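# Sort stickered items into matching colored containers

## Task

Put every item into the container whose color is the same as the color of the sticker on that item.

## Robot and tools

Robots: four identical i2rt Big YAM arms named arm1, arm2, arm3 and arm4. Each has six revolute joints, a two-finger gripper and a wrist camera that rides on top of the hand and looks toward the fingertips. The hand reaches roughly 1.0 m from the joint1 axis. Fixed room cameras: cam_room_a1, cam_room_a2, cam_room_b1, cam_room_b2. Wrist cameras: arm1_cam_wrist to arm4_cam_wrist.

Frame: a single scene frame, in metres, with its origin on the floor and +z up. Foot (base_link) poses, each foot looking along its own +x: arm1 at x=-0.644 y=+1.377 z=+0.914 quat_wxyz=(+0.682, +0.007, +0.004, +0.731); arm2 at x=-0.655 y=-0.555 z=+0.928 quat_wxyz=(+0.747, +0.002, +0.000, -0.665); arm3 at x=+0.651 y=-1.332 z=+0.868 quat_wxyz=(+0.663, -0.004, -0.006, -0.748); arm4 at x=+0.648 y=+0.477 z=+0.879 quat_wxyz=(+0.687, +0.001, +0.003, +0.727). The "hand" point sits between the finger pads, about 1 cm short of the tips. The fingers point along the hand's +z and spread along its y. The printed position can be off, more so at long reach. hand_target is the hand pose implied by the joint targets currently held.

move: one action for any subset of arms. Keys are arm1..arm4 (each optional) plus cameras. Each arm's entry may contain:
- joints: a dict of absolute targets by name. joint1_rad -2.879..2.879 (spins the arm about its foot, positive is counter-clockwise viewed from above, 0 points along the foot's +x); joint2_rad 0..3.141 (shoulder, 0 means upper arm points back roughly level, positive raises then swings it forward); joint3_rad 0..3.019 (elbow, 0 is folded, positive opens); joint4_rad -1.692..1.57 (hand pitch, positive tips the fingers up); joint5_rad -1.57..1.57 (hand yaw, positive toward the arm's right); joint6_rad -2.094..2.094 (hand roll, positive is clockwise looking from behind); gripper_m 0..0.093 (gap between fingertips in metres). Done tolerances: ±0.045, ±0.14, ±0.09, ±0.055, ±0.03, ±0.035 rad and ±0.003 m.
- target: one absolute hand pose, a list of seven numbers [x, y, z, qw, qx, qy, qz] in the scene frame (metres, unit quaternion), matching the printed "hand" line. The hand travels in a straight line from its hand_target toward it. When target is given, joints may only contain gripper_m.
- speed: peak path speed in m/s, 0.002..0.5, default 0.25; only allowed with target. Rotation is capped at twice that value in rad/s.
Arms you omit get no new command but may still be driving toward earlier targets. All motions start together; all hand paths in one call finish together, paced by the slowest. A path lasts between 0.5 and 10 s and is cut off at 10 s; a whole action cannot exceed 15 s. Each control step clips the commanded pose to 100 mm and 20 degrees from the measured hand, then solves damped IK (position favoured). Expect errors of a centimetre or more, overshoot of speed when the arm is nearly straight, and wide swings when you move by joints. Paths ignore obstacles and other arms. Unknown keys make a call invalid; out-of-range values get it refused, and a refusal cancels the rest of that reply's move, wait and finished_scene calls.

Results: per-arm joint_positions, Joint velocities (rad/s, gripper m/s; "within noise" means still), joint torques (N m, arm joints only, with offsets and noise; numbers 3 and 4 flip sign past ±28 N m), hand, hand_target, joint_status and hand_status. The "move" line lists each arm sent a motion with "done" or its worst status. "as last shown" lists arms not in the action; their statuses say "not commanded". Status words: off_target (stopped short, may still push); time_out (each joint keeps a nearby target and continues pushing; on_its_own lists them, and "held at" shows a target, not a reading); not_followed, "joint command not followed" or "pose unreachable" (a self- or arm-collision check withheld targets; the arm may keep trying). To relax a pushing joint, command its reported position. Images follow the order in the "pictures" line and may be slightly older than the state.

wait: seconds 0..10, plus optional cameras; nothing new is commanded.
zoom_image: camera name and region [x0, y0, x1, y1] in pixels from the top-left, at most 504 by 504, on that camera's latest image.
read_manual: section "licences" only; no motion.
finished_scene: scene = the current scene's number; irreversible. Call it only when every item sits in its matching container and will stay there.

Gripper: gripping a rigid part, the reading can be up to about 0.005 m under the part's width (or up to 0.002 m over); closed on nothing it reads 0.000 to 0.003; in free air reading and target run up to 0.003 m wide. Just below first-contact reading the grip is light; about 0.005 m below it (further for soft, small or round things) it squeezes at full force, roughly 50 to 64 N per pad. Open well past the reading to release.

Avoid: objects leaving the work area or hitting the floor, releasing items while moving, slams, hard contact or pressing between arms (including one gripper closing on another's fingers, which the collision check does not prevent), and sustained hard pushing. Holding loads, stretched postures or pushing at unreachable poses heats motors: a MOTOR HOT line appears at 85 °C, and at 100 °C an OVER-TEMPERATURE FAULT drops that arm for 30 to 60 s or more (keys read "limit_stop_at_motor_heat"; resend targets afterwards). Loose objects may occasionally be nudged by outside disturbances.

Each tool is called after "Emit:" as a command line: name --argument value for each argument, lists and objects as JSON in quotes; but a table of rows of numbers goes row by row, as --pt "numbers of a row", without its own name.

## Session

Emit:
move --arm1 '{"joints": {"joint1_rad": 1.7, "joint2_rad": 1.031, "joint3_rad": 1.5, "joint4_rad": -1.515, "joint5_rad": 0, "joint6_rad": 0}}' --arm2 '{"joints": {"joint1_rad": -1.6, "joint2_rad": 1.031, "joint3_rad": 1.5, "joint4_rad": -1.515, "joint5_rad": 0, "joint6_rad": 0}}' --arm3 '{"joints": {"joint1_rad": 1.69, "joint2_rad": 1.031, "joint3_rad": 1.5, "joint4_rad": -1.515, "joint5_rad": 0, "joint6_rad": 0}}' --arm4 '{"joints": {"joint1_rad": -1.55, "joint2_rad": 1.031, "joint3_rad": 1.5, "joint4_rad": -1.515, "joint5_rad": 0, "joint6_rad": 0}}'

Scene clock: 1.93 s.
Joint torques (N m): arm1=[-1.26 -3.96 12.44 0.79 0.07 -0.02] | arm2=[0.5 -7.59 11.48 1.17 -0.04 0.19] | arm3=[1.85 -5.54 10.58 0.7 0.1 -0.11] | arm4=[1.03 -6.48 10.37 0.96 0.09 -0.08]
Motor temperatures (°C): arm1=[21 23 28 23 21 21 21] | arm2=[23 24 27 22 22 20 23] | arm3=[24 23 24 23 24 23 23] | arm4=[22 22 25 22 24 21 24]
Heat: arm1: hottest joint3_rad 28 °C; arm2: hottest joint3_rad 27 °C; arm3: hottest joint1_rad 24 °C; arm4: hottest joint3_rad 25 °C.
move: arm1 done; arm2 done; arm3 done; arm4 done
Joint velocities: within noise
arm1.joint_positions: joint1_rad=+1.696 joint2_rad=+1.040 joint3_rad=+1.478 joint4_rad=-1.503 joint5_rad=-0.002 joint6_rad=+0.007 gripper_m=+0.09399
arm1.joint_status: all done
arm1.hand: x=-0.9839 y=+1.3081 z=+1.3575 quat_wxyz=(+0.024, +0.962, +0.091, -0.256) (m; scene frame)
arm1.hand_target: x=-0.9794 y=+1.3078 z=+1.3692 quat_wxyz=(+0.024, +0.959, +0.096, -0.265) (m; scene frame)
arm1.hand_status: not commanded
arm2.joint_positions: joint1_rad=-1.599 joint2_rad=+1.038 joint3_rad=+1.488 joint4_rad=-1.500 joint5_rad=+0.001 joint6_rad=-0.013 gripper_m=+0.09398
arm2.joint_status: all done
arm2.hand: x=-1.0089 y=-0.5876 z=+1.3715 quat_wxyz=(-0.008, -0.965, -0.050, +0.256) (m; scene frame)
arm2.hand_target: x=-1.0039 y=-0.5867 z=+1.3776 quat_wxyz=(-0.010, -0.965, -0.043, +0.258) (m; scene frame)
arm2.hand_status: not commanded
arm3.joint_positions: joint1_rad=+1.681 joint2_rad=+1.026 joint3_rad=+1.478 joint4_rad=-1.508 joint5_rad=-0.002 joint6_rad=+0.007 gripper_m=+0.09398
arm3.joint_status: all done
arm3.hand: x=+0.9989 y=-1.3292 z=+1.3102 quat_wxyz=(-0.255, -0.006, -0.967, +0.006) (m; scene frame)
arm3.hand_target: x=+0.9999 y=-1.3265 z=+1.3180 quat_wxyz=(-0.260, +0.001, -0.966, +0.007) (m; scene frame)
arm3.hand_status: not commanded
arm4.joint_positions: joint1_rad=-1.550 joint2_rad=+1.036 joint3_rad=+1.471 joint4_rad=-1.519 joint5_rad=+0.001 joint6_rad=+0.014 gripper_m=+0.09398
arm4.joint_status: all done
arm4.hand: x=+0.9976 y=+0.5050 z=+1.3118 quat_wxyz=(-0.238, +0.031, -0.971, -0.009) (m; scene frame)
arm4.hand_target: x=+0.9984 y=+0.5053 z=+1.3273 quat_wxyz=(-0.257, +0.038, -0.966, -0.008) (m; scene frame)
arm4.hand_status: not commanded
pictures: arm1_cam_wrist, arm2_cam_wrist, arm3_cam_wrist, arm4_cam_wrist, cam_room_a1, cam_room_a2, cam_room_b1, cam_room_b2
Images, in order (width x height): arm1_cam_wrist 672x504, arm2_cam_wrist 672x504, arm3_cam_wrist 672x504, arm4_cam_wrist 672x504, cam_room_a1 672x504, cam_room_a2 672x504, cam_room_b1 672x504, cam_room_b2 672x504.

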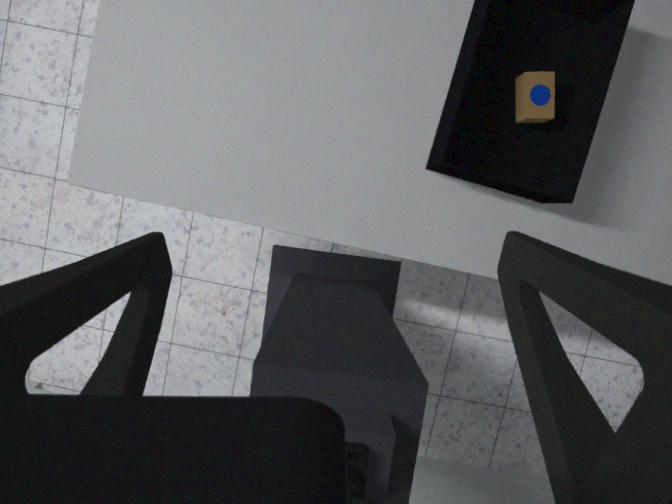

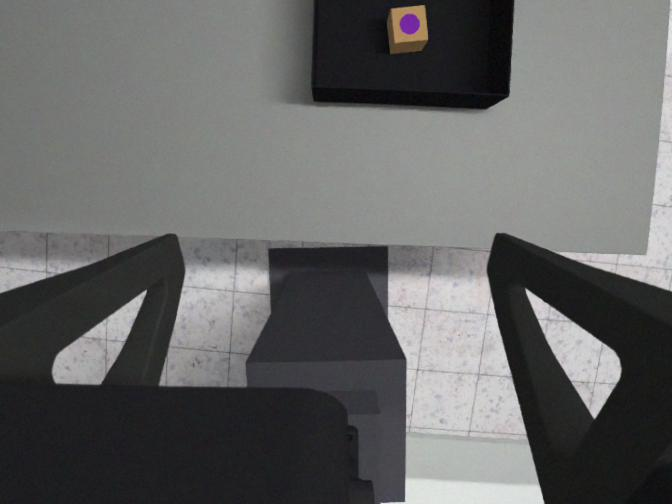

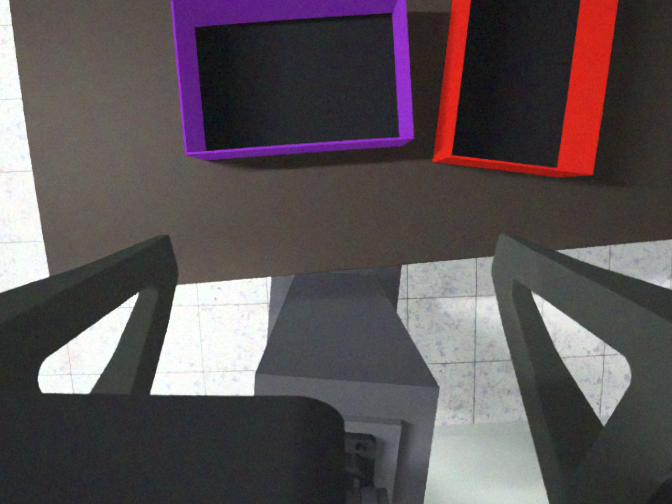

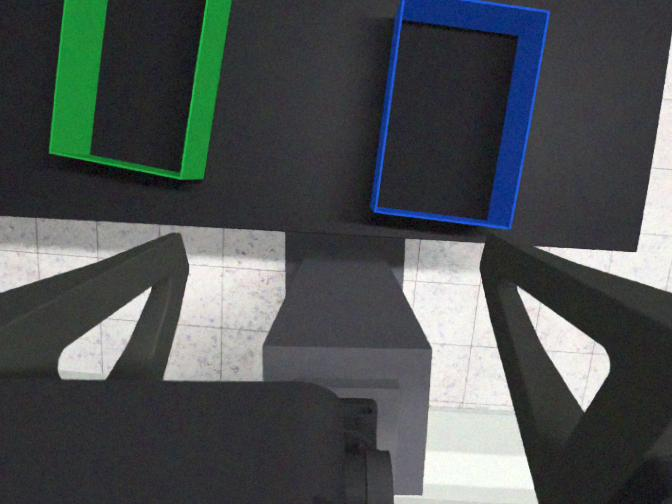

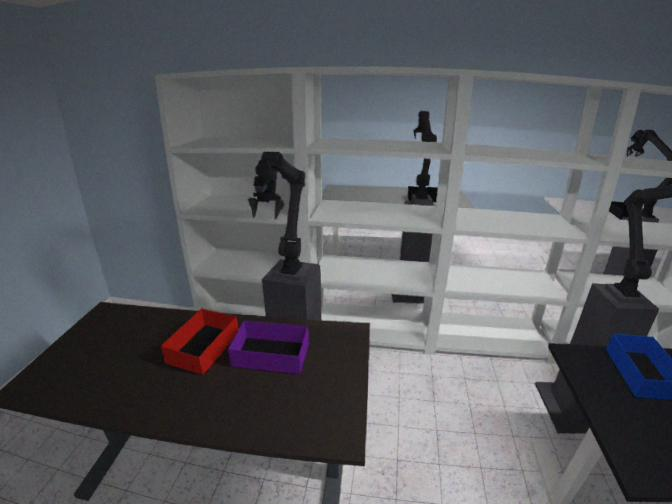

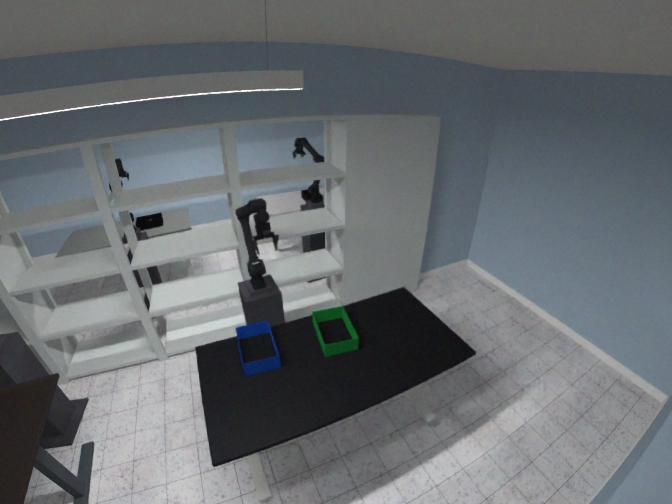

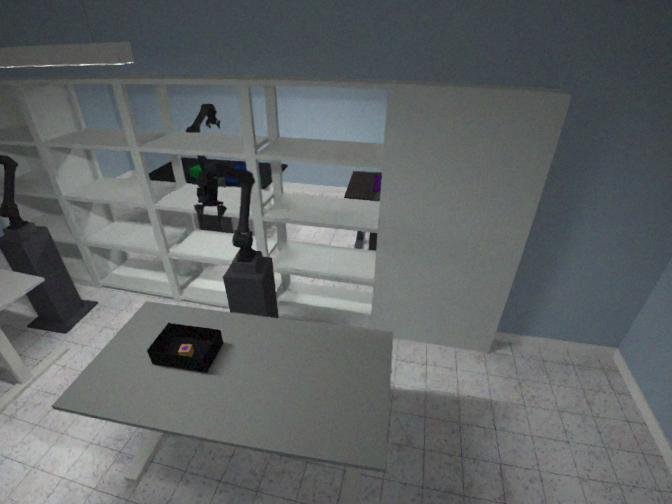

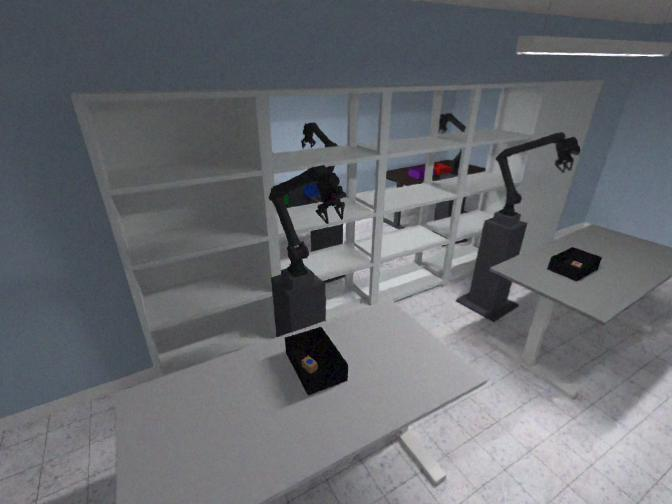

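Emit:
move --arm1 '{"joints": {"joint1_rad": 1.142, "joint2_rad": 2.046, "joint3_rad": 1.628, "joint4_rad": -1.154, "joint5_rad": 0, "joint6_rad": -0.548}}' --arm2 '{"joints": {"joint1_rad": -1.775, "joint2_rad": 2.150, "joint3_rad": 1.763, "joint4_rad": -1.183, "joint5_rad": 0, "joint6_rad": -0.28}}' --arm3 '{"joints": {"joint2_rad": 0.566, "joint3_rad": 0.7, "joint4_rad": -0.658}}' --arm4 '{"joints": {"joint2_rad": 0.566, "joint3_rad": 0.7, "joint4_rad": -0.658}}' --cameras '["arm1_cam_wrist", "arm2_cam_wrist"]'

Scene clock: 38.63 s.
Joint torques (N m): arm1=[-1.61 -19.08 11.43 0.59 -0.05 -0.07] | arm2=[1.14 -24.41 10.69 0.77 -0.06 -0.09] | arm3=[1.9 -1.38 10.14 2.44 0.1 -0.12] | arm4=[1.03 -1.08 10.37 2.04 0.09 -0.1]
Motor temperatures (°C): arm1=[21 24 33 23 21 21 21] | arm2=[23 24 32 22 22 20 23] | arm3=[24 23 27 23 24 23 23] | arm4=[22 22 33 22 24 21 24]
Heat: arm1: hottest joint3_rad 33 °C; arm2: hottest joint3_rad 32 °C; arm3: hottest joint3_rad 27 °C; arm4: hottest joint3_rad 33 °C.
move: arm1 done; arm2 done; arm3 done; arm4 done
Joint velocities: within noise
arm1.joint_positions: joint1_rad=+1.135 joint2_rad=+2.066 joint3_rad=+1.604 joint4_rad=-1.160 joint5_rad=+0.001 joint6_rad=-0.539 gripper_m=+0.09400
arm1.joint_status: all done
arm1.hand: x=-1.1947 y=+1.5897 z=+0.9386 quat_wxyz=(+0.009, +0.996, +0.086, +0.016) (m; scene frame)
arm1.hand_target: x=-1.2085 y=+1.5903 z=+0.9587 quat_wxyz=(-0.002, +0.996, +0.094, -0.007) (m; scene frame)
arm1.hand_status: not commanded
arm2.joint_positions: joint1_rad=-1.781 joint2_rad=+2.158 joint3_rad=+1.750 joint4_rad=-1.187 joint5_rad=+0.000 joint6_rad=-0.265 gripper_m=+0.09398
arm2.joint_status: all done
arm2.hand: x=-1.2850 y=-0.4962 z=+0.9380 quat_wxyz=(-0.001, -0.996, -0.086, -0.013) (m; scene frame)
arm2.hand_target: x=-1.2924 y=-0.4992 z=+0.9472 quat_wxyz=(+0.001, -0.995, -0.096, -0.001) (m; scene frame)
arm2.hand_status: not commanded
arm3.joint_positions: joint1_rad=+1.681 joint2_rad=+0.571 joint3_rad=+0.697 joint4_rad=-0.675 joint5_rad=-0.002 joint6_rad=+0.007 gripper_m=+0.09398
arm3.joint_status: all done
arm3.hand: x=+0.9791 y=-1.3308 z=+1.1797 quat_wxyz=(-0.489, -0.004, -0.872, +0.006) (m; scene frame)
arm3.hand_target: x=+0.9807 y=-1.3283 z=+1.1867 quat_wxyz=(-0.500, +0.003, -0.866, +0.006) (m; scene frame)
arm3.hand_status: not commanded
arm4.joint_positions: joint1_rad=-1.550 joint2_rad=+0.567 joint3_rad=+0.687 joint4_rad=-0.677 joint5_rad=+0.001 joint6_rad=+0.014 gripper_m=+0.09398
arm4.joint_status: all done
arm4.hand: x=+0.9752 y=+0.5029 z=+1.1844 quat_wxyz=(-0.483, +0.028, -0.875, -0.020) (m; scene frame)
arm4.hand_target: x=+0.9785 y=+0.5034 z=+1.1965 quat_wxyz=(-0.498, +0.034, -0.867, -0.018) (m; scene frame)
arm4.hand_status: not commanded
pictures: arm1_cam_wrist, arm2_cam_wrist
Images, in order (width x height): arm1_cam_wrist 672x504, arm2_cam_wrist 672x504.

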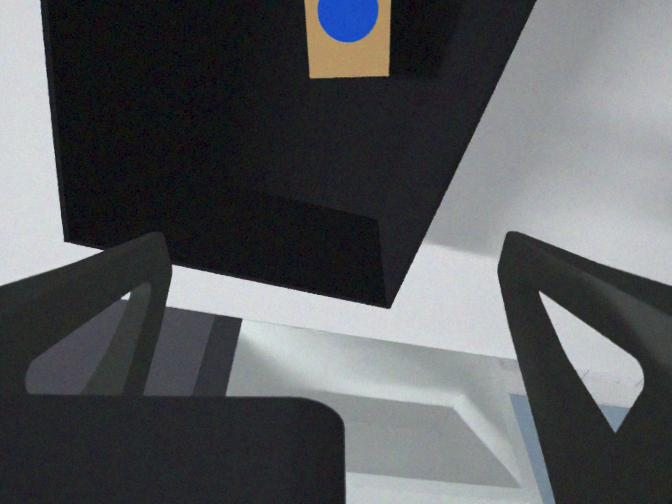

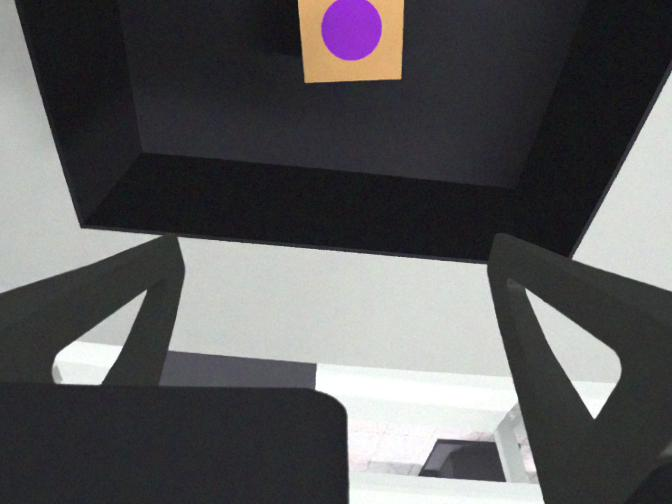

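Emit:
move --arm1 '{"target": [-1.2267, 1.5856, 0.80, -0.001, 0.9956, 0.094, -0.004], "speed": 0.2}' --arm2 '{"target": [-1.304, -0.494, 0.786, 0.0, -0.9935, -0.113, -0.008], "speed": 0.2}' --arm3 '{"joints": {"joint1_rad": -1.987}}' --arm4 '{"joints": {"joint1_rad": 0.89}}' --cameras '["arm1_cam_wrist", "arm2_cam_wrist"]'

Scene clock: 63.53 s.
Joint torques (N m): arm1=[-1.44 -18.96 9.37 0.81 0 0.11] | arm2=[0.79 -23.88 10.3 1.09 -0.07 -0.08] | arm3=[0.73 -1.49 10.14 2.21 -0.09 -0.1] | arm4=[0.73 -1.03 10.37 1.95 0.15 -0.05]
Motor temperatures (°C): arm1=[21 24 33 23 21 21 21] | arm2=[23 27 31 22 22 20 23] | arm3=[24 23 29 23 24 23 23] | arm4=[22 22 34 22 24 21 24]
Heat: arm1: hottest joint3_rad 33 °C; arm2: hottest joint3_rad 31 °C; arm3: hottest joint3_rad 29 °C; arm4: hottest joint3_rad 34 °C.
move: arm1 off_target; arm2 off_target; arm3 done; arm4 done
Joint velocities: within noise
arm1.joint_positions: joint1_rad=+1.150 joint2_rad=+2.307 joint3_rad=+1.591 joint4_rad=-0.896 joint5_rad=+0.001 joint6_rad=-0.539 gripper_m=+0.09400
arm1.joint_status: not commanded
arm1.hand: x=-1.2127 y=+1.5867 z=+0.7924 quat_wxyz=(+0.007, +0.996, +0.093, +0.011) (m; scene frame)
arm1.hand_target: x=-1.2264 y=+1.5855 z=+0.8002 quat_wxyz=(-0.001, +0.996, +0.094, -0.004) (m; scene frame)
arm1.hand_status: off_target (0.016 m and 1.9 deg from the pose sent, 0.142 m and 2.7 deg at the start)
arm2.joint_positions: joint1_rad=-1.781 joint2_rad=+2.396 joint3_rad=+1.746 joint4_rad=-0.957 joint5_rad=+0.000 joint6_rad=-0.304 gripper_m=+0.09398
arm2.joint_status: not commanded
arm2.hand: x=-1.2929 y=-0.4949 z=+0.7876 quat_wxyz=(-0.002, -0.994, -0.105, -0.019) (m; scene frame)
arm2.hand_target: x=-1.3037 y=-0.4940 z=+0.7862 quat_wxyz=(+0.000, -0.994, -0.113, -0.008) (m; scene frame)
arm2.hand_status: off_target (0.011 m and 1.6 deg from the pose sent, 0.153 m and 3.2 deg at the start)
arm3.joint_positions: joint1_rad=-1.977 joint2_rad=+0.571 joint3_rad=+0.697 joint4_rad=-0.671 joint5_rad=+0.002 joint6_rad=+0.005 gripper_m=+0.09402
arm3.joint_status: all done
arm3.hand: x=+0.3665 y=-1.1611 z=+1.1776 quat_wxyz=(+0.122, -0.842, +0.233, +0.472) (m; scene frame)
arm3.hand_target: x=+0.3672 y=-1.1581 z=+1.1836 quat_wxyz=(+0.127, -0.836, +0.233, +0.480) (m; scene frame)
arm3.hand_status: not commanded
arm4.joint_positions: joint1_rad=+0.888 joint2_rad=+0.567 joint3_rad=+0.687 joint4_rad=-0.674 joint5_rad=-0.002 joint6_rad=+0.011 gripper_m=+0.09402
arm4.joint_status: all done
arm4.hand: x=+0.3842 y=+0.6702 z=+1.1873 quat_wxyz=(-0.144, +0.829, -0.274, -0.466) (m; scene frame)
arm4.hand_target: x=+0.3818 y=+0.6717 z=+1.1987 quat_wxyz=(-0.151, +0.823, -0.267, -0.477) (m; scene frame)
arm4.hand_status: not commanded
pictures: arm1_cam_wrist, arm2_cam_wrist
Images, in order (width x height): arm1_cam_wrist 672x504, arm2_cam_wrist 672x504.

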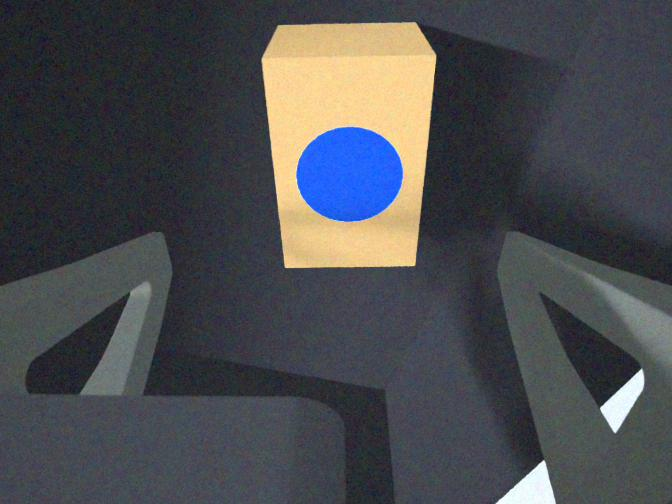

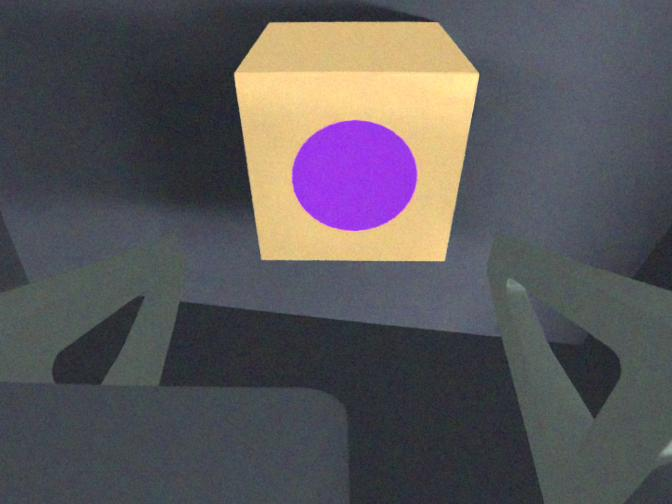

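Emit:
move --arm1 '{"target": [-1.236, 1.588, 0.757, -0.002, 0.9956, 0.094, -0.012], "speed": 0.12}' --arm2 '{"target": [-1.325, -0.494, 0.765, 0.0, -0.9935, -0.113, 0.009], "speed": 0.12}' --cameras '["arm1_cam_wrist", "arm2_cam_wrist"]'

Scene clock: 73.70 s.
Joint torques (N m): arm1=[-1.67 -18.55 11.4 0.7 -0.02 0.14] | arm2=[0.67 -22.53 12.37 1.13 -0.23 -0.07] | arm3=[0.67 -1.61 10.1 2.21 -0.09 -0.1] | arm4=[1.03 -0.91 10.5 2.11 0.18 -0.07]
Motor temperatures (°C): arm1=[21 26 33 23 21 21 21] | arm2=[23 27 32 22 22 20 23] | arm3=[24 23 30 23 24 23 23] | arm4=[22 22 34 22 24 21 24]
Heat: arm1: hottest joint3_rad 33 °C; arm2: hottest joint3_rad 32 °C; arm3: hottest joint3_rad 30 °C; arm4: hottest joint3_rad 34 °C.
move: arm1 off_target; arm2 off_target
Joint velocities: within noise
arm1.joint_positions: joint1_rad=+1.158 joint2_rad=+2.380 joint3_rad=+1.591 joint4_rad=-0.824 joint5_rad=-0.004 joint6_rad=-0.538 gripper_m=+0.09400
arm1.joint_status: not commanded
arm1.hand: x=-1.2128 y=+1.5804 z=+0.7493 quat_wxyz=(+0.009, +0.995, +0.097, +0.011) (m; scene frame)
arm1.hand_target: x=-1.2352 y=+1.5877 z=+0.7579 quat_wxyz=(-0.002, +0.995, +0.094, -0.012) (m; scene frame)
arm1.hand_status: off_target (0.026 m and 2.9 deg from the pose sent, 0.042 m and 2.8 deg at the start)
arm2.joint_positions: joint1_rad=-1.781 joint2_rad=+2.439 joint3_rad=+1.783 joint4_rad=-0.923 joint5_rad=-0.003 joint6_rad=-0.304 gripper_m=+0.09398
arm2.joint_status: not commanded
arm2.hand: x=-1.3073 y=-0.4940 z=+0.7715 quat_wxyz=(-0.001, -0.994, -0.106, -0.005) (m; scene frame)
arm2.hand_target: x=-1.3241 y=-0.4940 z=+0.7655 quat_wxyz=(+0.000, -0.994, -0.113, +0.009) (m; scene frame)
arm2.hand_status: off_target (0.019 m and 1.8 deg from the pose sent, 0.039 m and 3.4 deg at the start)
arm3, arm4: as last shown
pictures: arm1_cam_wrist, arm2_cam_wrist
Images, in order (width x height): arm1_cam_wrist 672x504, arm2_cam_wrist 672x504.

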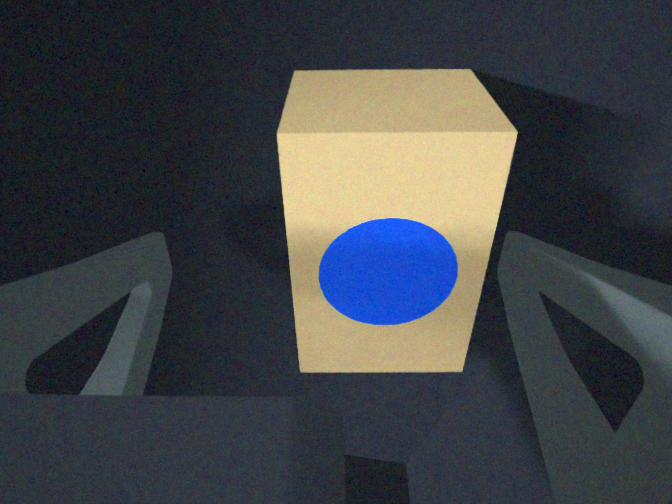

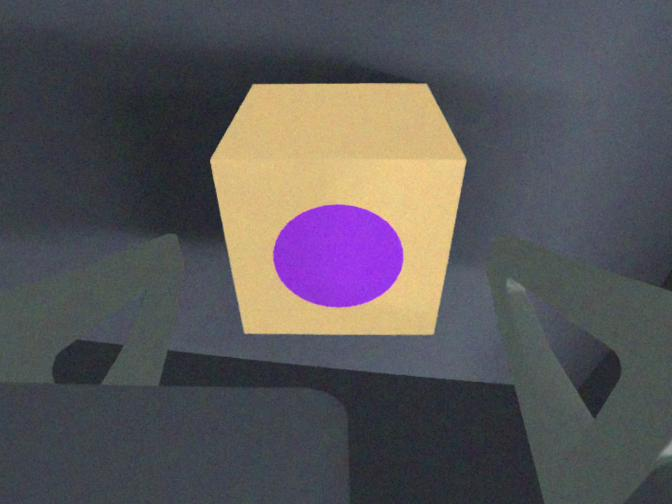

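Emit:
move --arm1 '{"joints": {"gripper_m": 0.036}}' --arm2 '{"joints": {"gripper_m": 0.044}}' --cameras '["arm1_cam_wrist", "arm2_cam_wrist"]'

Emit:
move --arm1 '{"target": [-1.21, 1.585, 1.0, -0.002, 0.9956, 0.094, -0.012], "speed": 0.3}' --arm2 '{"target": [-1.30, -0.494, 1.0, 0.0, -0.9935, -0.113, 0.009], "speed": 0.3}' --cameras '["arm1_cam_wrist", "arm2_cam_wrist"]'

Scene clock: 83.90 s.
Joint torques (N m): arm1=[-1.61 -18.73 11.23 0.77 -0.04 0.09] | arm2=[0.73 -22.59 12.31 1.17 -0.19 -0.07] | arm3=[0.73 -1.55 10.13 2.19 -0.08 -0.11] | arm4=[0.97 -1.2 10.44 1.91 0.17 -0.04]
Motor temperatures (°C): arm1=[21 25 34 23 21 21 21] | arm2=[23 28 32 22 22 20 23] | arm3=[24 23 30 23 24 23 23] | arm4=[22 22 35 22 24 21 24]
Heat: arm1: hottest joint3_rad 34 °C; arm2: hottest joint3_rad 32 °C; arm3: hottest joint3_rad 30 °C; arm4: hottest joint3_rad 35 °C.
move: arm1 off_target; arm2 off_target
Joint velocities: within noise
arm1.joint_positions: joint1_rad=+1.158 joint2_rad=+2.380 joint3_rad=+1.591 joint4_rad=-0.824 joint5_rad=-0.003 joint6_rad=-0.538 gripper_m=+0.04392
arm1.joint_status: gripper_m off_target (ended at +0.04395, target +0.03600)
arm1.hand: x=-1.2128 y=+1.5805 z=+0.7493 quat_wxyz=(+0.008, +0.995, +0.097, +0.010) (m; scene frame)
arm1.hand_target: x=-1.2352 y=+1.5877 z=+0.7579 quat_wxyz=(-0.002, +0.996, +0.094, -0.012) (m; scene frame)
arm1.hand_status: not commanded
arm2.joint_positions: joint1_rad=-1.781 joint2_rad=+2.439 joint3_rad=+1.784 joint4_rad=-0.923 joint5_rad=-0.004 joint6_rad=-0.305 gripper_m=+0.05270
arm2.joint_status: gripper_m off_target (ended at +0.05273, target +0.04400)
arm2.hand: x=-1.3077 y=-0.4941 z=+0.7717 quat_wxyz=(-0.001, -0.994, -0.106, -0.004) (m; scene frame)
arm2.hand_target: x=-1.3241 y=-0.4940 z=+0.7656 quat_wxyz=(+0.000, -0.994, -0.113, +0.009) (m; scene frame)
arm2.hand_status: not commanded
arm3, arm4: as last shown
pictures: arm1_cam_wrist, arm2_cam_wrist
Images, in order (width x height): arm1_cam_wrist 672x504, arm2_cam_wrist 672x504.

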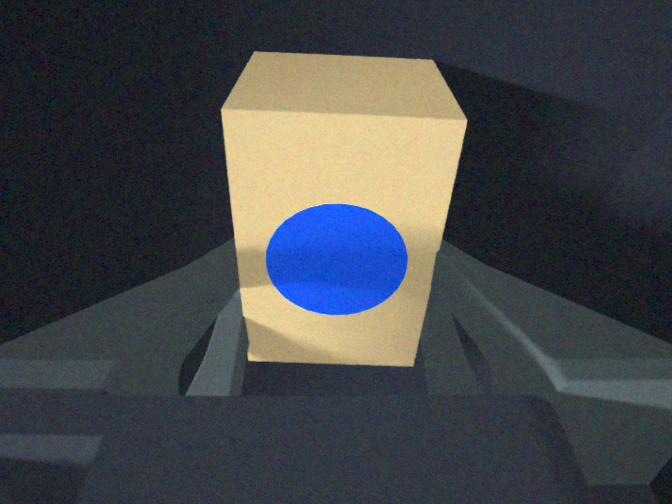

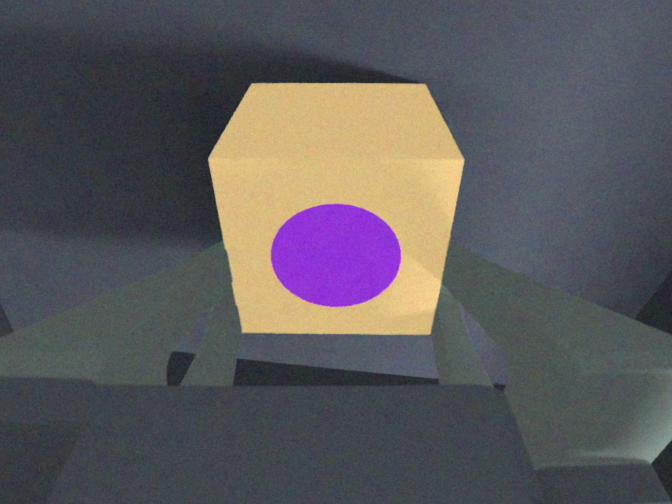

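Scene clock: 85.40 s.
Joint torques (N m): arm1=[-2.55 -17.9 14.2 0.03 -0.04 0.02] | arm2=[0.44 -23.3 14.11 0.09 -0.18 -0.1] | arm3=[0.67 -1.55 10.14 2.21 -0.07 -0.1] | arm4=[1.55 -0.79 10.48 1.91 0.14 -0.06]
Motor temperatures (°C): arm1=[21 26 34 23 21 21 21] | arm2=[23 28 32 22 22 20 23] | arm3=[24 23 30 23 24 23 23] | arm4=[22 22 35 22 24 21 24]
Heat: arm1: hottest joint3_rad 34 °C; arm2: hottest joint3_rad 32 °C; arm3: hottest joint3_rad 30 °C; arm4: hottest joint3_rad 35 °C.
move: arm1 off_target; arm2 off_target
Joint velocities: within noise
arm1.joint_positions: joint1_rad=+1.158 joint2_rad=+2.007 joint3_rad=+1.614 joint4_rad=-1.219 joint5_rad=-0.003 joint6_rad=-0.538 gripper_m=+0.04392
arm1.joint_status: not commanded
arm1.hand: x=-1.1946 y=+1.5747 z=+0.9762 quat_wxyz=(+0.008, +0.995, +0.097, +0.010) (m; scene frame)
arm1.hand_target: x=-1.2089 y=+1.5846 z=+1.0003 quat_wxyz=(-0.002, +0.996, +0.094, -0.012) (m; scene frame)
arm1.hand_status: off_target (0.030 m and 2.8 deg from the pose sent, 0.251 m and 2.9 deg at the start)
arm2.joint_positions: joint1_rad=-1.781 joint2_rad=+2.105 joint3_rad=+1.787 joint4_rad=-1.267 joint5_rad=-0.004 joint6_rad=-0.307 gripper_m=+0.05270
arm2.joint_status: not commanded
arm2.hand: x=-1.2849 y=-0.4970 z=+0.9838 quat_wxyz=(-0.002, -0.994, -0.107, -0.008) (m; scene frame)
arm2.hand_target: x=-1.2992 y=-0.4940 z=+1.0002 quat_wxyz=(+0.000, -0.994, -0.113, +0.009) (m; scene frame)
arm2.hand_status: off_target (0.022 m and 2.0 deg from the pose sent, 0.228 m and 1.8 deg at the start)
arm3, arm4: as last shown
pictures: arm1_cam_wrist, arm2_cam_wrist
Images, in order (width x height): arm1_cam_wrist 672x504, arm2_cam_wrist 672x504.

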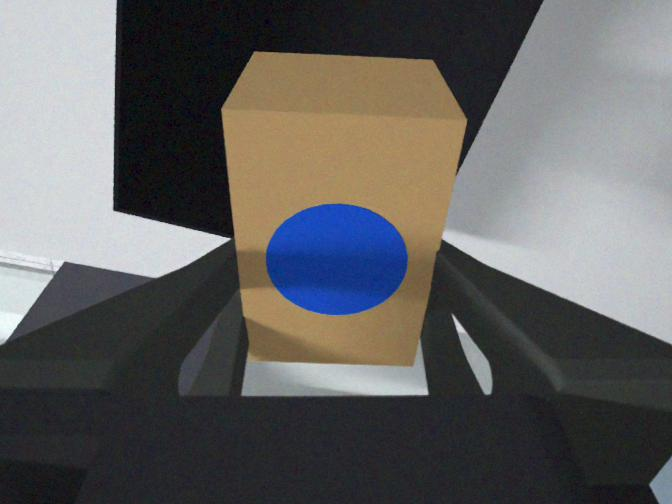

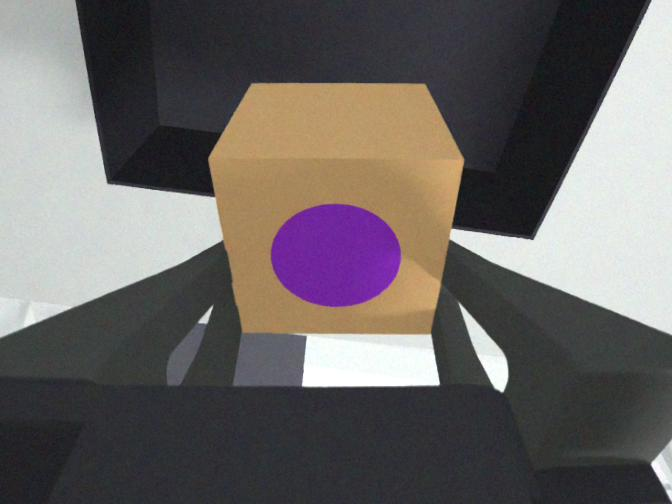

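Emit:
move --arm1 '{"joints": {"joint1_rad": -2.249, "joint2_rad": 0.426, "joint3_rad": 0.785, "joint4_rad": -0.621, "joint5_rad": 0, "joint6_rad": 0}}' --arm2 '{"joints": {"joint1_rad": 0.918, "joint2_rad": 0.426, "joint3_rad": 0.785, "joint4_rad": -0.621, "joint5_rad": 0, "joint6_rad": 0}}' --cameras '[]'

Emit:
move --arm1 '{"joints": {"joint2_rad": 1.182, "joint3_rad": 0.981, "joint4_rad": -1.021}}' --arm2 '{"joints": {"joint2_rad": 1.182, "joint3_rad": 0.981, "joint4_rad": -1.021}}' --cameras '["arm1_cam_wrist", "arm2_cam_wrist", "cam_room_b1", "cam_room_b2"]'

Scene clock: 104.87 s.
Joint torques (N m): arm1=[-2.08 3.43 12.07 2.33 -0.06 0.11] | arm2=[0.97 0.21 10.7 3.26 0.15 0.22] | arm3=[0.62 -1.67 10.15 2.22 -0.08 -0.1] | arm4=[0.79 -1.03 10.39 1.88 0.19 -0.1]
Motor temperatures (°C): arm1=[20 26 36 23 21 21 22] | arm2=[23 27 33 22 22 20 24] | arm3=[24 23 31 23 24 23 23] | arm4=[22 22 35 22 24 21 24]
Heat: arm1: hottest joint3_rad 36 °C; arm2: hottest joint3_rad 33 °C; arm3: hottest joint3_rad 31 °C; arm4: hottest joint3_rad 35 °C.
move: arm1 done; arm2 done
Joint velocities: within noise
arm1.joint_positions: joint1_rad=-2.243 joint2_rad=+0.423 joint3_rad=+0.781 joint4_rad=-0.638 joint5_rad=+0.002 joint6_rad=-0.006 gripper_m=+0.04381
arm1.joint_status: all done
arm1.hand: x=-0.3919 y=+1.2061 z=+1.3234 quat_wxyz=(-0.567, -0.235, -0.768, +0.182) (m; scene frame)
arm1.hand_target: x=-0.3913 y=+1.2040 z=+1.3291 quat_wxyz=(-0.574, -0.237, -0.762, +0.184) (m; scene frame)
arm1.hand_status: not commanded
arm2.joint_positions: joint1_rad=+0.915 joint2_rad=+0.425 joint3_rad=+0.795 joint4_rad=-0.638 joint5_rad=-0.004 joint6_rad=-0.015 gripper_m=+0.05276
arm2.joint_status: all done
arm2.hand: x=-0.3999 y=-0.7095 z=+1.3493 quat_wxyz=(-0.584, -0.206, -0.768, +0.163) (m; scene frame)
arm2.hand_target: x=-0.3979 y=-0.7102 z=+1.3473 quat_wxyz=(-0.587, -0.211, -0.765, +0.160) (m; scene frame)
arm2.hand_status: not commanded
arm3, arm4: as last shown
pictures: none
No camera images: "cameras" was empty.

Scene clock: 106.17 s.
Joint torques (N m): arm1=[-2.14 -6.36 13.85 0.7 -0.06 0.09] | arm2=[1.08 -9.52 13.76 0.91 0.13 0.22] | arm3=[0.67 -1.67 10.1 2.26 -0.09 -0.11] | arm4=[1.03 -1.26 10.45 2 0.18 -0.06]
Motor temperatures (°C): arm1=[20 26 36 23 21 21 22] | arm2=[23 27 33 22 22 20 24] | arm3=[24 23 31 23 24 23 23] | arm4=[22 22 36 22 24 21 24]
Heat: arm1: hottest joint3_rad 36 °C; arm2: hottest joint3_rad 33 °C; arm3: hottest joint3_rad 31 °C; arm4: hottest joint3_rad 36 °C.
move: arm1 done; arm2 done
Joint velocities: within noise
arm1.joint_positions: joint1_rad=-2.243 joint2_rad=+1.189 joint3_rad=+0.947 joint4_rad=-1.012 joint5_rad=+0.002 joint6_rad=-0.006 gripper_m=+0.04381
arm1.joint_status: all done
arm1.hand: x=-0.3192 y=+1.1541 z=+1.0904 quat_wxyz=(-0.142, -0.291, -0.945, +0.049) (m; scene frame)
arm1.hand_target: x=-0.3135 y=+1.1478 z=+1.1076 quat_wxyz=(-0.158, -0.295, -0.941, +0.053) (m; scene frame)
arm1.hand_status: not commanded
arm2.joint_positions: joint1_rad=+0.915 joint2_rad=+1.182 joint3_rad=+0.946 joint4_rad=-1.009 joint5_rad=-0.003 joint6_rad=-0.015 gripper_m=+0.05276
arm2.joint_status: all done
arm2.hand: x=-0.3197 y=-0.7565 z=+1.1124 quat_wxyz=(-0.157, -0.256, -0.953, +0.041) (m; scene frame)
arm2.hand_target: x=-0.3121 y=-0.7602 z=+1.1276 quat_wxyz=(-0.168, -0.261, -0.950, +0.044) (m; scene frame)
arm2.hand_status: not commanded
arm3, arm4: as last shown
pictures: arm1_cam_wrist, arm2_cam_wrist, cam_room_b1, cam_room_b2
Images, in order (width x height): arm1_cam_wrist 672x504, arm2_cam_wrist 672x504, cam_room_b1 672x504, cam_room_b2 672x504.

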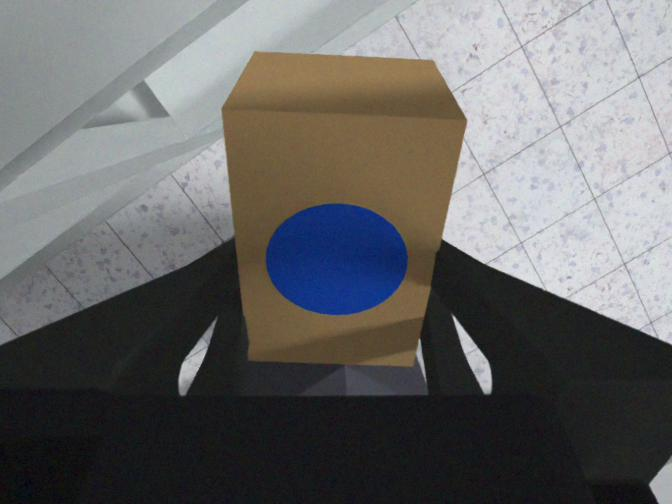

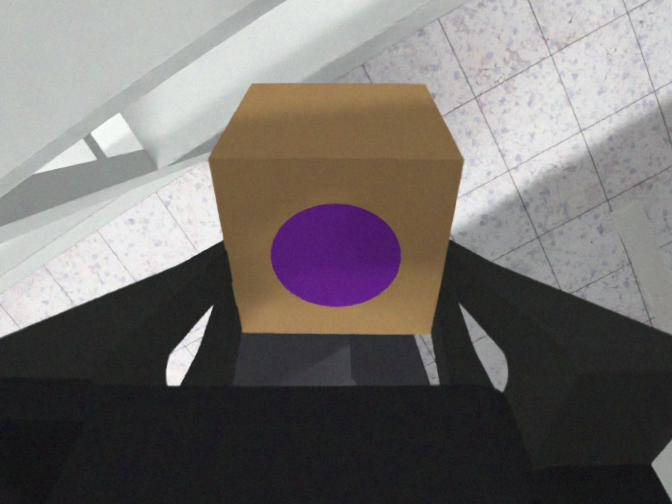

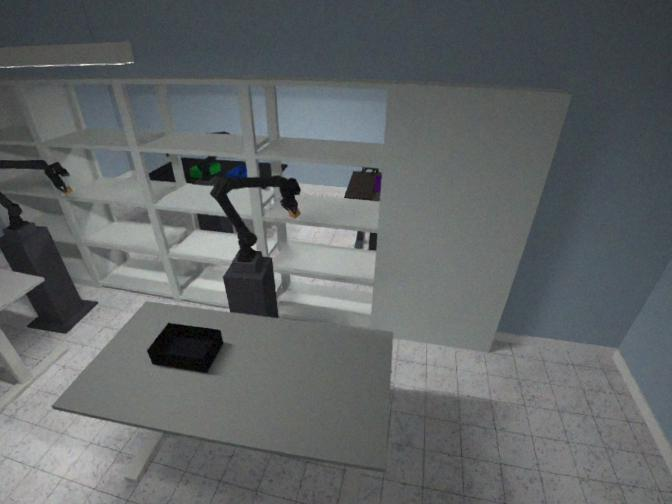

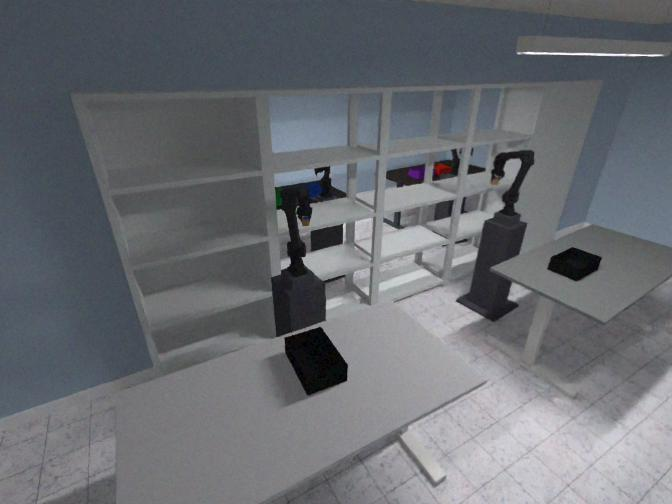

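Emit:
move --arm1 '{"joints": {"joint2_rad": 2.192, "joint3_rad": 2.213, "joint4_rad": -1.592}}' --arm2 '{"joints": {"joint2_rad": 2.192, "joint3_rad": 2.189, "joint4_rad": -1.567}}' --cameras '["arm3_cam_wrist", "arm4_cam_wrist"]'

Scene clock: 110.73 s.
Joint torques (N m): arm1=[-2.32 -19.19 15.35 0.27 0.01 0.09] | arm2=[1.08 -23.53 14.68 0.34 0.13 0.21] | arm3=[0.62 -1.67 10.14 2.22 -0.09 -0.1] | arm4=[0.85 -0.79 10.4 1.81 0.15 -0.07]
Motor temperatures (°C): arm1=[20 26 37 23 21 21 22] | arm2=[23 27 34 22 22 20 24] | arm3=[24 23 31 23 24 23 23] | arm4=[22 22 36 22 24 21 24]
Heat: arm1: hottest joint3_rad 37 °C; arm2: hottest joint3_rad 34 °C; arm3: hottest joint3_rad 31 °C; arm4: hottest joint3_rad 36 °C.
move: arm1 done; arm2 done
Joint velocities: within noise
arm1.joint_positions: joint1_rad=-2.243 joint2_rad=+2.187 joint3_rad=+2.157 joint4_rad=-1.587 joint5_rad=+0.001 joint6_rad=-0.006 gripper_m=+0.04381
arm1.joint_status: all done
arm1.hand: x=-0.0932 y=+0.9981 z=+1.0480 quat_wxyz=(+0.030, -0.294, -0.955, -0.005) (m; scene frame)
arm1.hand_target: x=-0.0845 y=+0.9877 z=+1.0652 quat_wxyz=(+0.008, -0.300, -0.954, +0.001) (m; scene frame)
arm1.hand_status: not commanded
arm2.joint_positions: joint1_rad=+0.915 joint2_rad=+2.174 joint3_rad=+2.139 joint4_rad=-1.560 joint5_rad=-0.003 joint6_rad=-0.015 gripper_m=+0.05276
arm2.joint_status: all done
arm2.hand: x=-0.0816 y=-0.8988 z=+1.0726 quat_wxyz=(+0.011, -0.259, -0.966, -0.007) (m; scene frame)
arm2.hand_target: x=-0.0712 y=-0.9029 z=+1.0800 quat_wxyz=(-0.001, -0.264, -0.964, -0.002) (m; scene frame)
arm2.hand_status: not commanded
arm3, arm4: as last shown
pictures: arm3_cam_wrist, arm4_cam_wrist
Images, in order (width x height): arm3_cam_wrist 672x504, arm4_cam_wrist 672x504.

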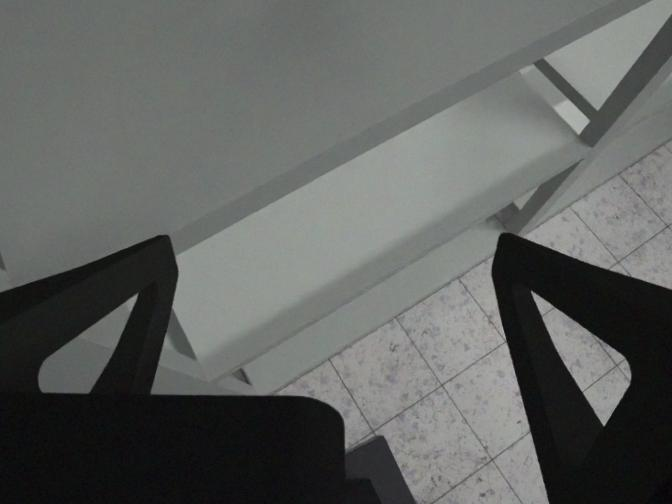

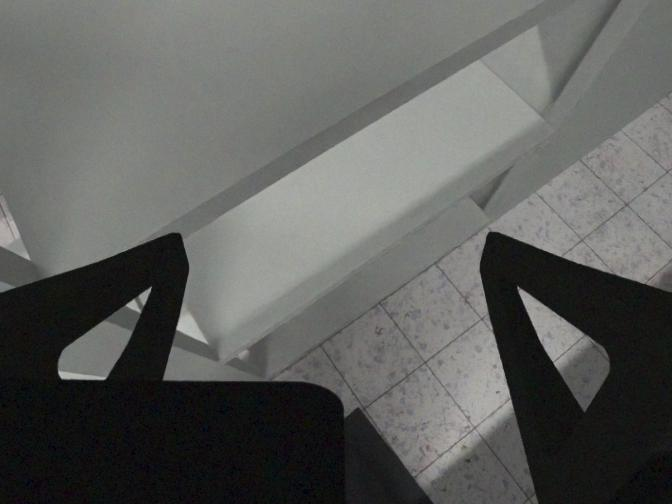

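Emit:
move --arm1 '{"target": [-0.085, 0.986, 1.032, -0.015, -0.3, -0.954, 0.005], "speed": 0.06}' --arm2 '{"target": [-0.073, -0.902, 1.022, 0.0, -0.262, -0.965, 0.0], "speed": 0.06}' --cameras '[]'

Emit:
move --arm1 '{"target": [-0.085, 0.986, 1.018, -0.015, -0.3, -0.954, 0.005], "speed": 0.06}' --arm2 '{"target": [-0.073, -0.902, 1.008, 0.004, -0.262, -0.965, -0.001], "speed": 0.06}' --cameras '["arm1_cam_wrist", "arm2_cam_wrist"]'

Scene clock: 124.07 s.
Joint torques (N m): arm1=[-3.19 -21.66 10.06 1.09 -0.07 0.07] | arm2=[1.03 -22.83 9.7 1.33 0.14 0.16] | arm3=[0.44 -1.67 10.17 2.21 -0.08 -0.1] | arm4=[0.91 -1.14 10.41 1.85 0.17 -0.07]
Motor temperatures (°C): arm1=[20 27 38 23 21 21 22] | arm2=[23 27 36 22 22 20 24] | arm3=[24 23 31 23 24 23 23] | arm4=[22 22 36 22 24 21 24]
Heat: arm1: hottest joint3_rad 38 °C; arm2: hottest joint3_rad 36 °C; arm3: hottest joint3_rad 31 °C; arm4: hottest joint3_rad 36 °C.
move: arm1 off_target; arm2 off_target
Joint velocities: within noise
arm1.joint_positions: joint1_rad=-2.244 joint2_rad=+2.182 joint3_rad=+2.074 joint4_rad=-1.452 joint5_rad=-0.005 joint6_rad=-0.006 gripper_m=+0.04381
arm1.joint_status: not commanded
arm1.hand: x=-0.0844 y=+0.9926 z=+1.0193 quat_wxyz=(+0.002, -0.294, -0.956, +0.001) (m; scene frame)
arm1.hand_target: x=-0.0852 y=+0.9861 z=+1.0319 quat_wxyz=(-0.015, -0.300, -0.954, +0.005) (m; scene frame)
arm1.hand_status: off_target (0.014 m and 2.1 deg from the pose sent, 0.022 m and 5.3 deg at the start)
arm2.joint_positions: joint1_rad=+0.915 joint2_rad=+2.174 joint3_rad=+2.058 joint4_rad=-1.436 joint5_rad=+0.000 joint6_rad=-0.015 gripper_m=+0.05276
arm2.joint_status: not commanded
arm2.hand: x=-0.0747 y=-0.9034 z=+1.0417 quat_wxyz=(-0.010, -0.259, -0.966, +0.001) (m; scene frame)
arm2.hand_target: x=-0.0734 y=-0.9017 z=+1.0222 quat_wxyz=(+0.000, -0.262, -0.965, +0.000) (m; scene frame)
arm2.hand_status: off_target (0.020 m and 1.2 deg from the pose sent, 0.051 m and 1.5 deg at the start)
arm3, arm4: as last shown
pictures: none
No camera images: "cameras" was empty.

Scene clock: 125.03 s.
Joint torques (N m): arm1=[-3.14 -20.07 9.52 1.54 -0.08 0.07] | arm2=[1.08 -21.83 8.69 1.63 0.15 0.16] | arm3=[0.56 -1.67 10.18 2.19 -0.08 -0.11] | arm4=[1.03 -1.2 10.3 1.98 0.15 -0.05]
Motor temperatures (°C): arm1=[20 27 38 23 21 21 22] | arm2=[23 27 36 22 22 20 24] | arm3=[24 23 31 23 24 23 23] | arm4=[22 22 36 22 24 21 24]
Heat: arm1: hottest joint3_rad 38 °C; arm2: hottest joint3_rad 36 °C; arm3: hottest joint3_rad 31 °C; arm4: hottest joint3_rad 36 °C.
move: arm1 done; arm2 off_target
Joint velocities: within noise
arm1.joint_positions: joint1_rad=-2.244 joint2_rad=+2.169 joint3_rad=+2.053 joint4_rad=-1.428 joint5_rad=-0.005 joint6_rad=-0.006 gripper_m=+0.04381
arm1.joint_status: not commanded
arm1.hand: x=-0.0845 y=+0.9927 z=+1.0191 quat_wxyz=(-0.005, -0.294, -0.956, +0.003) (m; scene frame)
arm1.hand_target: x=-0.0851 y=+0.9861 z=+1.0182 quat_wxyz=(-0.015, -0.300, -0.954, +0.005) (m; scene frame)
arm1.hand_status: done (0.007 m and 1.3 deg from the pose sent, 0.007 m and 2.1 deg at the start)
arm2.joint_positions: joint1_rad=+0.915 joint2_rad=+2.174 joint3_rad=+2.055 joint4_rad=-1.424 joint5_rad=+0.000 joint6_rad=-0.015 gripper_m=+0.05276
arm2.joint_status: not commanded
arm2.hand: x=-0.0732 y=-0.9044 z=+1.0403 quat_wxyz=(-0.013, -0.259, -0.966, +0.002) (m; scene frame)
arm2.hand_target: x=-0.0740 y=-0.9014 z=+1.0086 quat_wxyz=(+0.004, -0.262, -0.965, -0.001) (m; scene frame)
arm2.hand_status: off_target (0.032 m and 2.1 deg from the pose sent, 0.034 m and 1.6 deg at the start)
arm3.joint_positions: joint1_rad=-1.977 joint2_rad=+0.571 joint3_rad=+0.697 joint4_rad=-0.671 joint5_rad=+0.002 joint6_rad=+0.005 gripper_m=+0.09402
arm3.joint_status: not commanded
arm3.hand: x=+0.3665 y=-1.1611 z=+1.1776 quat_wxyz=(+0.122, -0.842, +0.233, +0.472) (m; scene frame)
arm3.hand_target: x=+0.3672 y=-1.1581 z=+1.1836 quat_wxyz=(+0.127, -0.836, +0.233, +0.480) (m; scene frame)
arm3.hand_status: not commanded
arm4.joint_positions: joint1_rad=+0.888 joint2_rad=+0.567 joint3_rad=+0.687 joint4_rad=-0.674 joint5_rad=-0.002 joint6_rad=+0.011 gripper_m=+0.09402
arm4.joint_status: not commanded
arm4.hand: x=+0.3842 y=+0.6702 z=+1.1873 quat_wxyz=(-0.144, +0.829, -0.274, -0.466) (m; scene frame)
arm4.hand_target: x=+0.3818 y=+0.6717 z=+1.1987 quat_wxyz=(-0.151, +0.823, -0.267, -0.477) (m; scene frame)
arm4.hand_status: not commanded
pictures: arm1_cam_wrist, arm2_cam_wrist
Images, in order (width x height): arm1_cam_wrist 672x504, arm2_cam_wrist 672x504.

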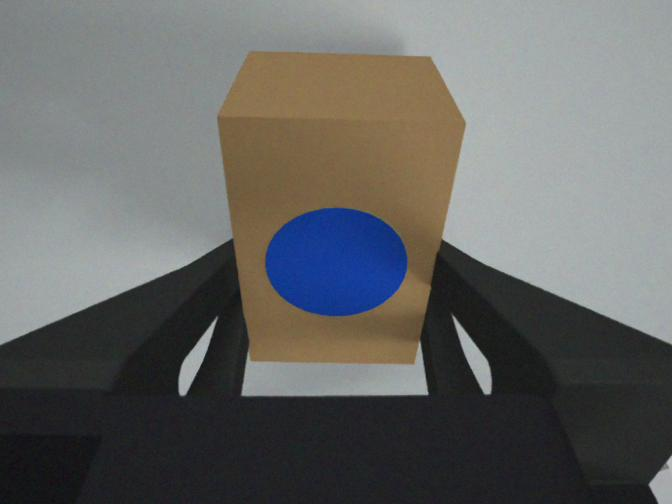

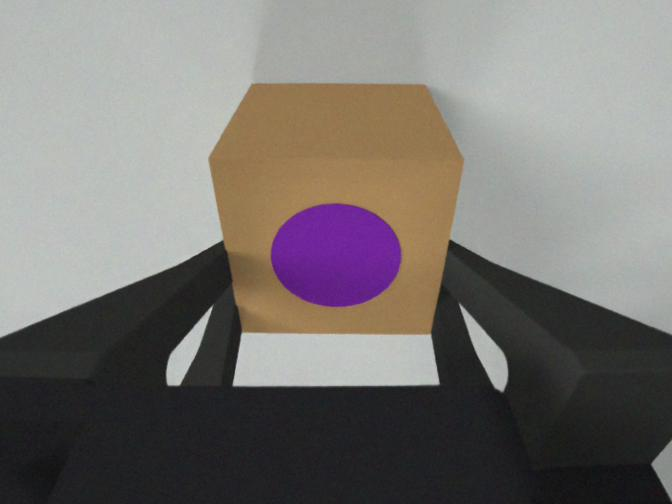

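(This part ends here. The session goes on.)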